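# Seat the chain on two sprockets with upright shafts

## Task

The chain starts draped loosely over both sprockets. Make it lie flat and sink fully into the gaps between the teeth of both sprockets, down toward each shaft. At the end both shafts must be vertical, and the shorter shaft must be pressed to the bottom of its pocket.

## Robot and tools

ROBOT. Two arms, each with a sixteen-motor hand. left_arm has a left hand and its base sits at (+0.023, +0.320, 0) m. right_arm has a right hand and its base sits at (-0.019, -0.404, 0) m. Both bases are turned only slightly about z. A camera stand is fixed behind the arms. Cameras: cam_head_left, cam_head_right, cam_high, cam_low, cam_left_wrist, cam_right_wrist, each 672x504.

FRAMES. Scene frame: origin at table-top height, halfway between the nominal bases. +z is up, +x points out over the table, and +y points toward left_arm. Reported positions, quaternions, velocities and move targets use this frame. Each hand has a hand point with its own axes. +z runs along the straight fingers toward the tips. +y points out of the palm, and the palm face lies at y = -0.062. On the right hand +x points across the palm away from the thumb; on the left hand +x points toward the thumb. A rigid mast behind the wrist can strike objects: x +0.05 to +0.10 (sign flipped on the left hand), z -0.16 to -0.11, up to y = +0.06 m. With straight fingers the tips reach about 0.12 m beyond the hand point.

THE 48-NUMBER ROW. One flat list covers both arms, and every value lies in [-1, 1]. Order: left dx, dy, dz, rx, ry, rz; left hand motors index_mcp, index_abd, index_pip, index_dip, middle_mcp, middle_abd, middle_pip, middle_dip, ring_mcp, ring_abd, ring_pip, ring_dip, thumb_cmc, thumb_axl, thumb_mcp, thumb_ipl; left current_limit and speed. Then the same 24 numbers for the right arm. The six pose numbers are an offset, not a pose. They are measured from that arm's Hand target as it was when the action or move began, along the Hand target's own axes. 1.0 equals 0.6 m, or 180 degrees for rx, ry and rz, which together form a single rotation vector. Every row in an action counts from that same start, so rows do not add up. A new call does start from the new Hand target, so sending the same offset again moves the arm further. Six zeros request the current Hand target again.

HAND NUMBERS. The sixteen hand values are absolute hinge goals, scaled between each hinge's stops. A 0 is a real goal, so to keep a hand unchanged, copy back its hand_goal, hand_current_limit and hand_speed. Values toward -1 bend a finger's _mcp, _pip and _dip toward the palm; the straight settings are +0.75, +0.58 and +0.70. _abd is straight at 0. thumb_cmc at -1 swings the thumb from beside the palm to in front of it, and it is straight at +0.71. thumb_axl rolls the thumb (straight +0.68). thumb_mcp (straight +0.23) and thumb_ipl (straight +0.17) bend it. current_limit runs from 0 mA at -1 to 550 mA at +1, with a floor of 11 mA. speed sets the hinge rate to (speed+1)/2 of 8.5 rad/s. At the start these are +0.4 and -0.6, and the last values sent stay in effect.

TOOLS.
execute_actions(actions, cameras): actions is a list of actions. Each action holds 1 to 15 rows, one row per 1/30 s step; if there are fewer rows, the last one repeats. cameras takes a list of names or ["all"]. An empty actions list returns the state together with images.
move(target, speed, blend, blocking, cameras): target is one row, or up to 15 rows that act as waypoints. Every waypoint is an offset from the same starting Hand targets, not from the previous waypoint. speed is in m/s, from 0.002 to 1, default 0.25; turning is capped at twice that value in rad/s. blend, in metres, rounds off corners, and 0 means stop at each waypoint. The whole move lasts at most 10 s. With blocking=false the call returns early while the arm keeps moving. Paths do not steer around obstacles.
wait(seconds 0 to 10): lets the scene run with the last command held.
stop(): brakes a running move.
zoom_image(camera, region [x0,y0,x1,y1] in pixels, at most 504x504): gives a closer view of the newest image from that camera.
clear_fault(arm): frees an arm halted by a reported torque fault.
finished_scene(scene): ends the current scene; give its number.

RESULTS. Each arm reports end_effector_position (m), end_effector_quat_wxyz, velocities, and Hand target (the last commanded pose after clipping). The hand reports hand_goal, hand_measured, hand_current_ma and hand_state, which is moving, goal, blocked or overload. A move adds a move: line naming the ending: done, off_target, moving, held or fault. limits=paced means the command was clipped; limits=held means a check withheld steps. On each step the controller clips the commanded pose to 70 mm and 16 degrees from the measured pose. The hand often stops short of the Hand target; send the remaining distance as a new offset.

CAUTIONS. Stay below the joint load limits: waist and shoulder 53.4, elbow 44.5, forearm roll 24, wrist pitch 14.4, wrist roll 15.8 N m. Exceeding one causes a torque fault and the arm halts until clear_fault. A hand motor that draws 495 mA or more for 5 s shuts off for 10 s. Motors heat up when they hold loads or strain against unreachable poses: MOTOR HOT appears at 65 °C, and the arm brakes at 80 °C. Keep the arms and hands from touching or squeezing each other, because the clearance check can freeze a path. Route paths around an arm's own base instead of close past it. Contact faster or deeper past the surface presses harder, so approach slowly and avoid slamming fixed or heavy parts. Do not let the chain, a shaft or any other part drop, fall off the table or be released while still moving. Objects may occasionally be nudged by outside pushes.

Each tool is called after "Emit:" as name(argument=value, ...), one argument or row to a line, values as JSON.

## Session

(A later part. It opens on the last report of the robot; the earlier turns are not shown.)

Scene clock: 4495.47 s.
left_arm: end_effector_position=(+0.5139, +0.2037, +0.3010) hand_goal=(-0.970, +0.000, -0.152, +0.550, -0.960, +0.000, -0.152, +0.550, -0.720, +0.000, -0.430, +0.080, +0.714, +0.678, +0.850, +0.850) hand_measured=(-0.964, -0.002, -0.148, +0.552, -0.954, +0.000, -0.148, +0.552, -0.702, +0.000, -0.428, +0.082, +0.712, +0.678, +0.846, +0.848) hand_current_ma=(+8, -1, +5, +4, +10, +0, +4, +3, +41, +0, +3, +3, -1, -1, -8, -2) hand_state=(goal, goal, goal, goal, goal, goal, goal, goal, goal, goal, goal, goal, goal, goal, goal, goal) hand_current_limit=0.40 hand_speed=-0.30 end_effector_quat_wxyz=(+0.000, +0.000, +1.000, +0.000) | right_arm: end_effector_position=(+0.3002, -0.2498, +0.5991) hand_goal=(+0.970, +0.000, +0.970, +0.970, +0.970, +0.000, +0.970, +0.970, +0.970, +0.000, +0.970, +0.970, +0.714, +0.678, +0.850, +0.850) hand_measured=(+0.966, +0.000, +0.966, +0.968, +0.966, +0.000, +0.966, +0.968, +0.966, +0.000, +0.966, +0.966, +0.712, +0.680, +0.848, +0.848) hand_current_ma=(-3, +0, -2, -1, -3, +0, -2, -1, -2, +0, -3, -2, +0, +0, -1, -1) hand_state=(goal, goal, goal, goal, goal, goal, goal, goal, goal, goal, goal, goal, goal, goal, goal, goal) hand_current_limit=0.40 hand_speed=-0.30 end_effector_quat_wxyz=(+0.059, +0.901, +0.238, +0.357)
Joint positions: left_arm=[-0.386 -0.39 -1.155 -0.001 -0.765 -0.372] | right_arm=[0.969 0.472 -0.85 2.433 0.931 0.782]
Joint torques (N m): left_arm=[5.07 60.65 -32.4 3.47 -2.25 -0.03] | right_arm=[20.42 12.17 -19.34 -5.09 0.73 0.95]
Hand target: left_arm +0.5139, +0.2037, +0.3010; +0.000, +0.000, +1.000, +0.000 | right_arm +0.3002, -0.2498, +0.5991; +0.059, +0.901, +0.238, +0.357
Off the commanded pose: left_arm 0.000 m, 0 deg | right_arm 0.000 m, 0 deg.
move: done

Emit:
move(
  target=[
    [0,0,-0.2,0,0,0,-0.97,0,-0.153,0.55,-0.96,0,-0.153,0.55,-0.72,0,-0.43,0.08,0.714,0.678,0.85,0.85,0.4,-0.3,0,0,0,0,0,0,0.97,0,0.97,0.97,0.97,0,0.97,0.97,0.97,0,0.97,0.97,0.714,0.678,0.85,0.85,0.4,-0.3],
    [0.15,0.3,-0.25,0,0,0,-0.97,0,-0.153,0.55,-0.96,0,-0.153,0.55,-0.72,0,-0.43,0.08,0.714,0.678,0.85,0.85,0.4,-0.3,0,0,0,0,0,0,0.97,0,0.97,0.97,0.97,0,0.97,0.97,0.97,0,0.97,0.97,0.714,0.678,0.85,0.85,0.4,-0.3],
  ],
  speed=0.2,
  blend=0.03,
  cameras=["all"],
)

Emit:
zoom_image(
  camera="cam_low",
  region=[260, 0, 540, 200],
)

Emit:
zoom_image(
  camera="cam_high",
  region=[270, 150, 370, 320],
)

Emit:
zoom_image(
  camera="cam_head_left",
  region=[215, 200, 465, 350],
)

Scene clock: 4701.57 s.
left_arm: end_effector_position=(+0.4241, +0.3838, +0.4509) hand_goal=(-0.970, +0.000, -0.152, +0.550, -0.960, +0.000, -0.152, +0.550, -0.720, +0.000, -0.430, +0.080, +0.714, +0.678, +0.850, +0.850) hand_measured=(-0.964, -0.002, -0.148, +0.552, -0.954, +0.000, -0.148, +0.552, -0.702, +0.000, -0.428, +0.082, +0.712, +0.678, +0.846, +0.848) hand_current_ma=(+8, -1, +5, +4, +10, +0, +4, +3, +40, +0, +3, +3, -1, -1, -8, -2) hand_state=(goal, goal, goal, goal, goal, goal, goal, goal, goal, goal, goal, goal, goal, goal, goal, goal) hand_current_limit=0.40 hand_speed=-0.30 end_effector_quat_wxyz=(+0.000, +0.000, +1.000, +0.000) | right_arm: end_effector_position=(+0.3002, -0.2498, +0.5991) hand_goal=(+0.970, +0.000, +0.970, +0.970, +0.970, +0.000, +0.970, +0.970, +0.970, +0.000, +0.970, +0.970, +0.714, +0.678, +0.850, +0.850) hand_measured=(+0.966, +0.000, +0.966, +0.968, +0.966, +0.000, +0.966, +0.968, +0.966, +0.000, +0.966, +0.966, +0.712, +0.680, +0.848, +0.848) hand_current_ma=(-3, +0, -2, -1, -3, +0, -2, -1, -2, +0, -3, -2, +0, +0, -1, -1) hand_state=(goal, goal, goal, goal, goal, goal, goal, goal, goal, goal, goal, goal, goal, goal, goal, goal) hand_current_limit=0.40 hand_speed=-0.30 end_effector_quat_wxyz=(+0.059, +0.901, +0.238, +0.357)
Joint positions: left_arm=[-0.062 0.051 -0.998 -0.001 -1.049 -0.048] | right_arm=[0.969 0.472 -0.85 2.433 0.931 0.782]
Joint torques (N m): left_arm=[7.82 42.96 -19.95 -1.84 -2.11 0.67] | right_arm=[20.77 11.23 -18.9 -4.93 0.8 0.85]
Hand target: left_arm +0.4241, +0.3839, +0.4509; +0.000, +0.000, +1.000, +0.000 | right_arm +0.3002, -0.2498, +0.5991; +0.059, +0.901, +0.238, +0.357
Off the commanded pose: left_arm 0.000 m, 0 deg | right_arm 0.000 m, 0 deg.
move: done

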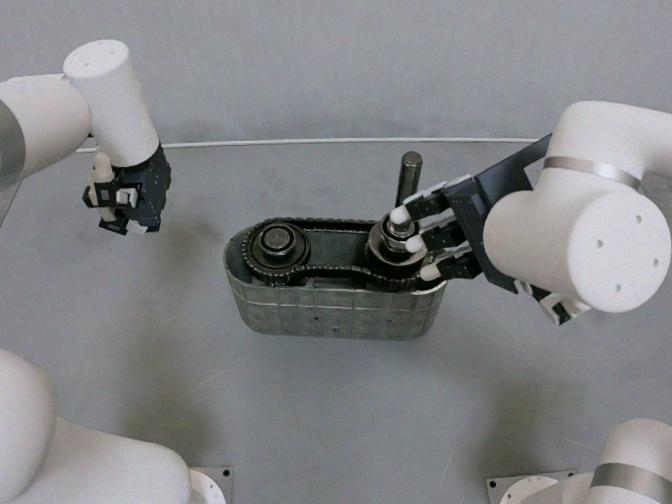

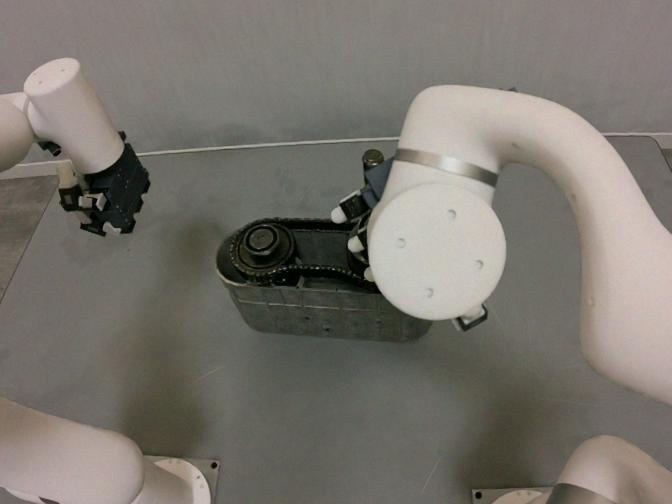

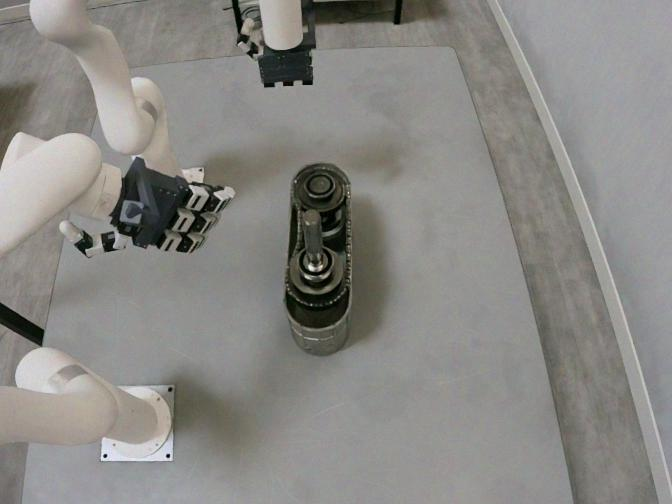

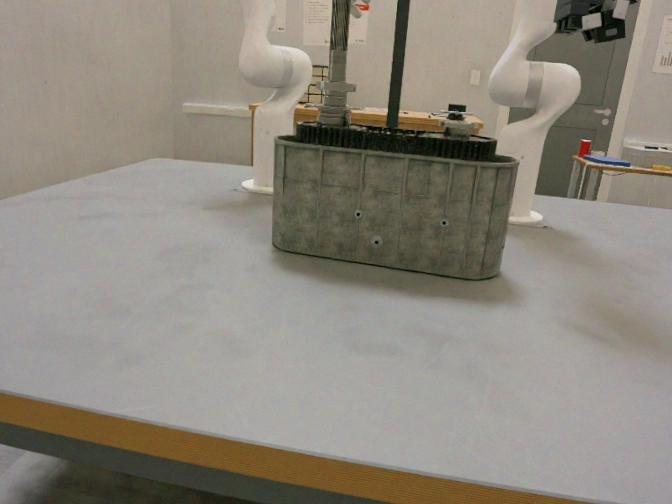

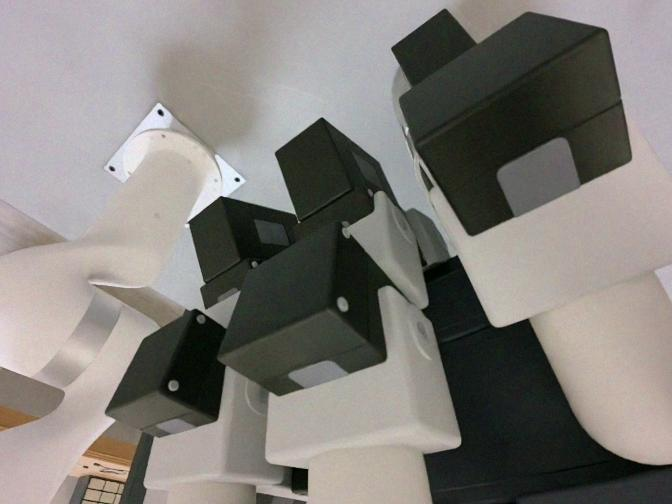

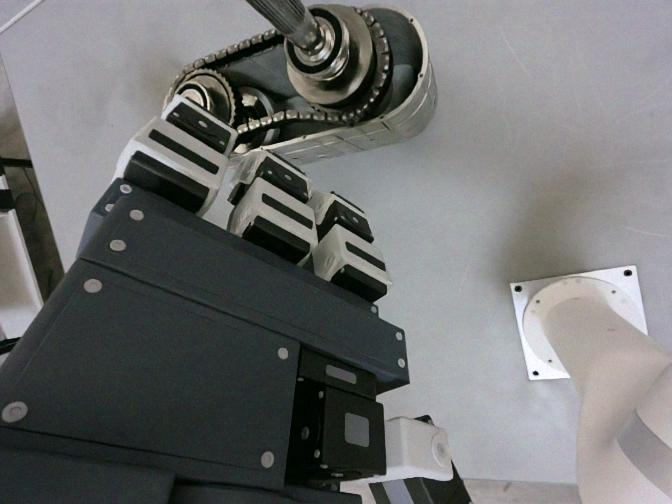

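Scaled by 1.800.

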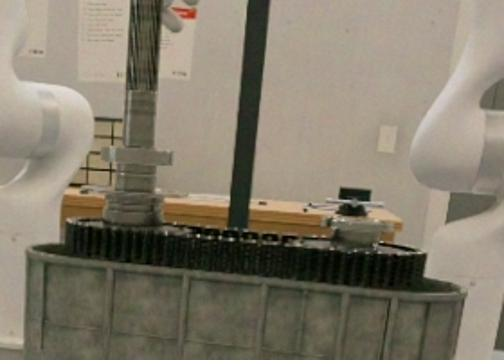

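Scaled by 2.965.

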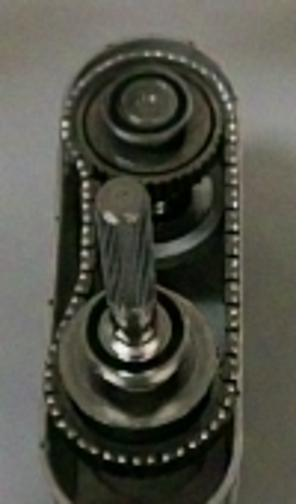

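Scaled by 2.016.

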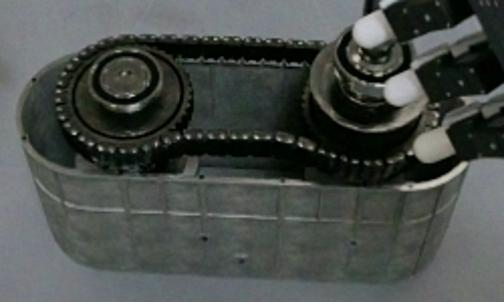

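Emit:
finished_scene(
  scene=1,
)

The scene is finished: the task was done.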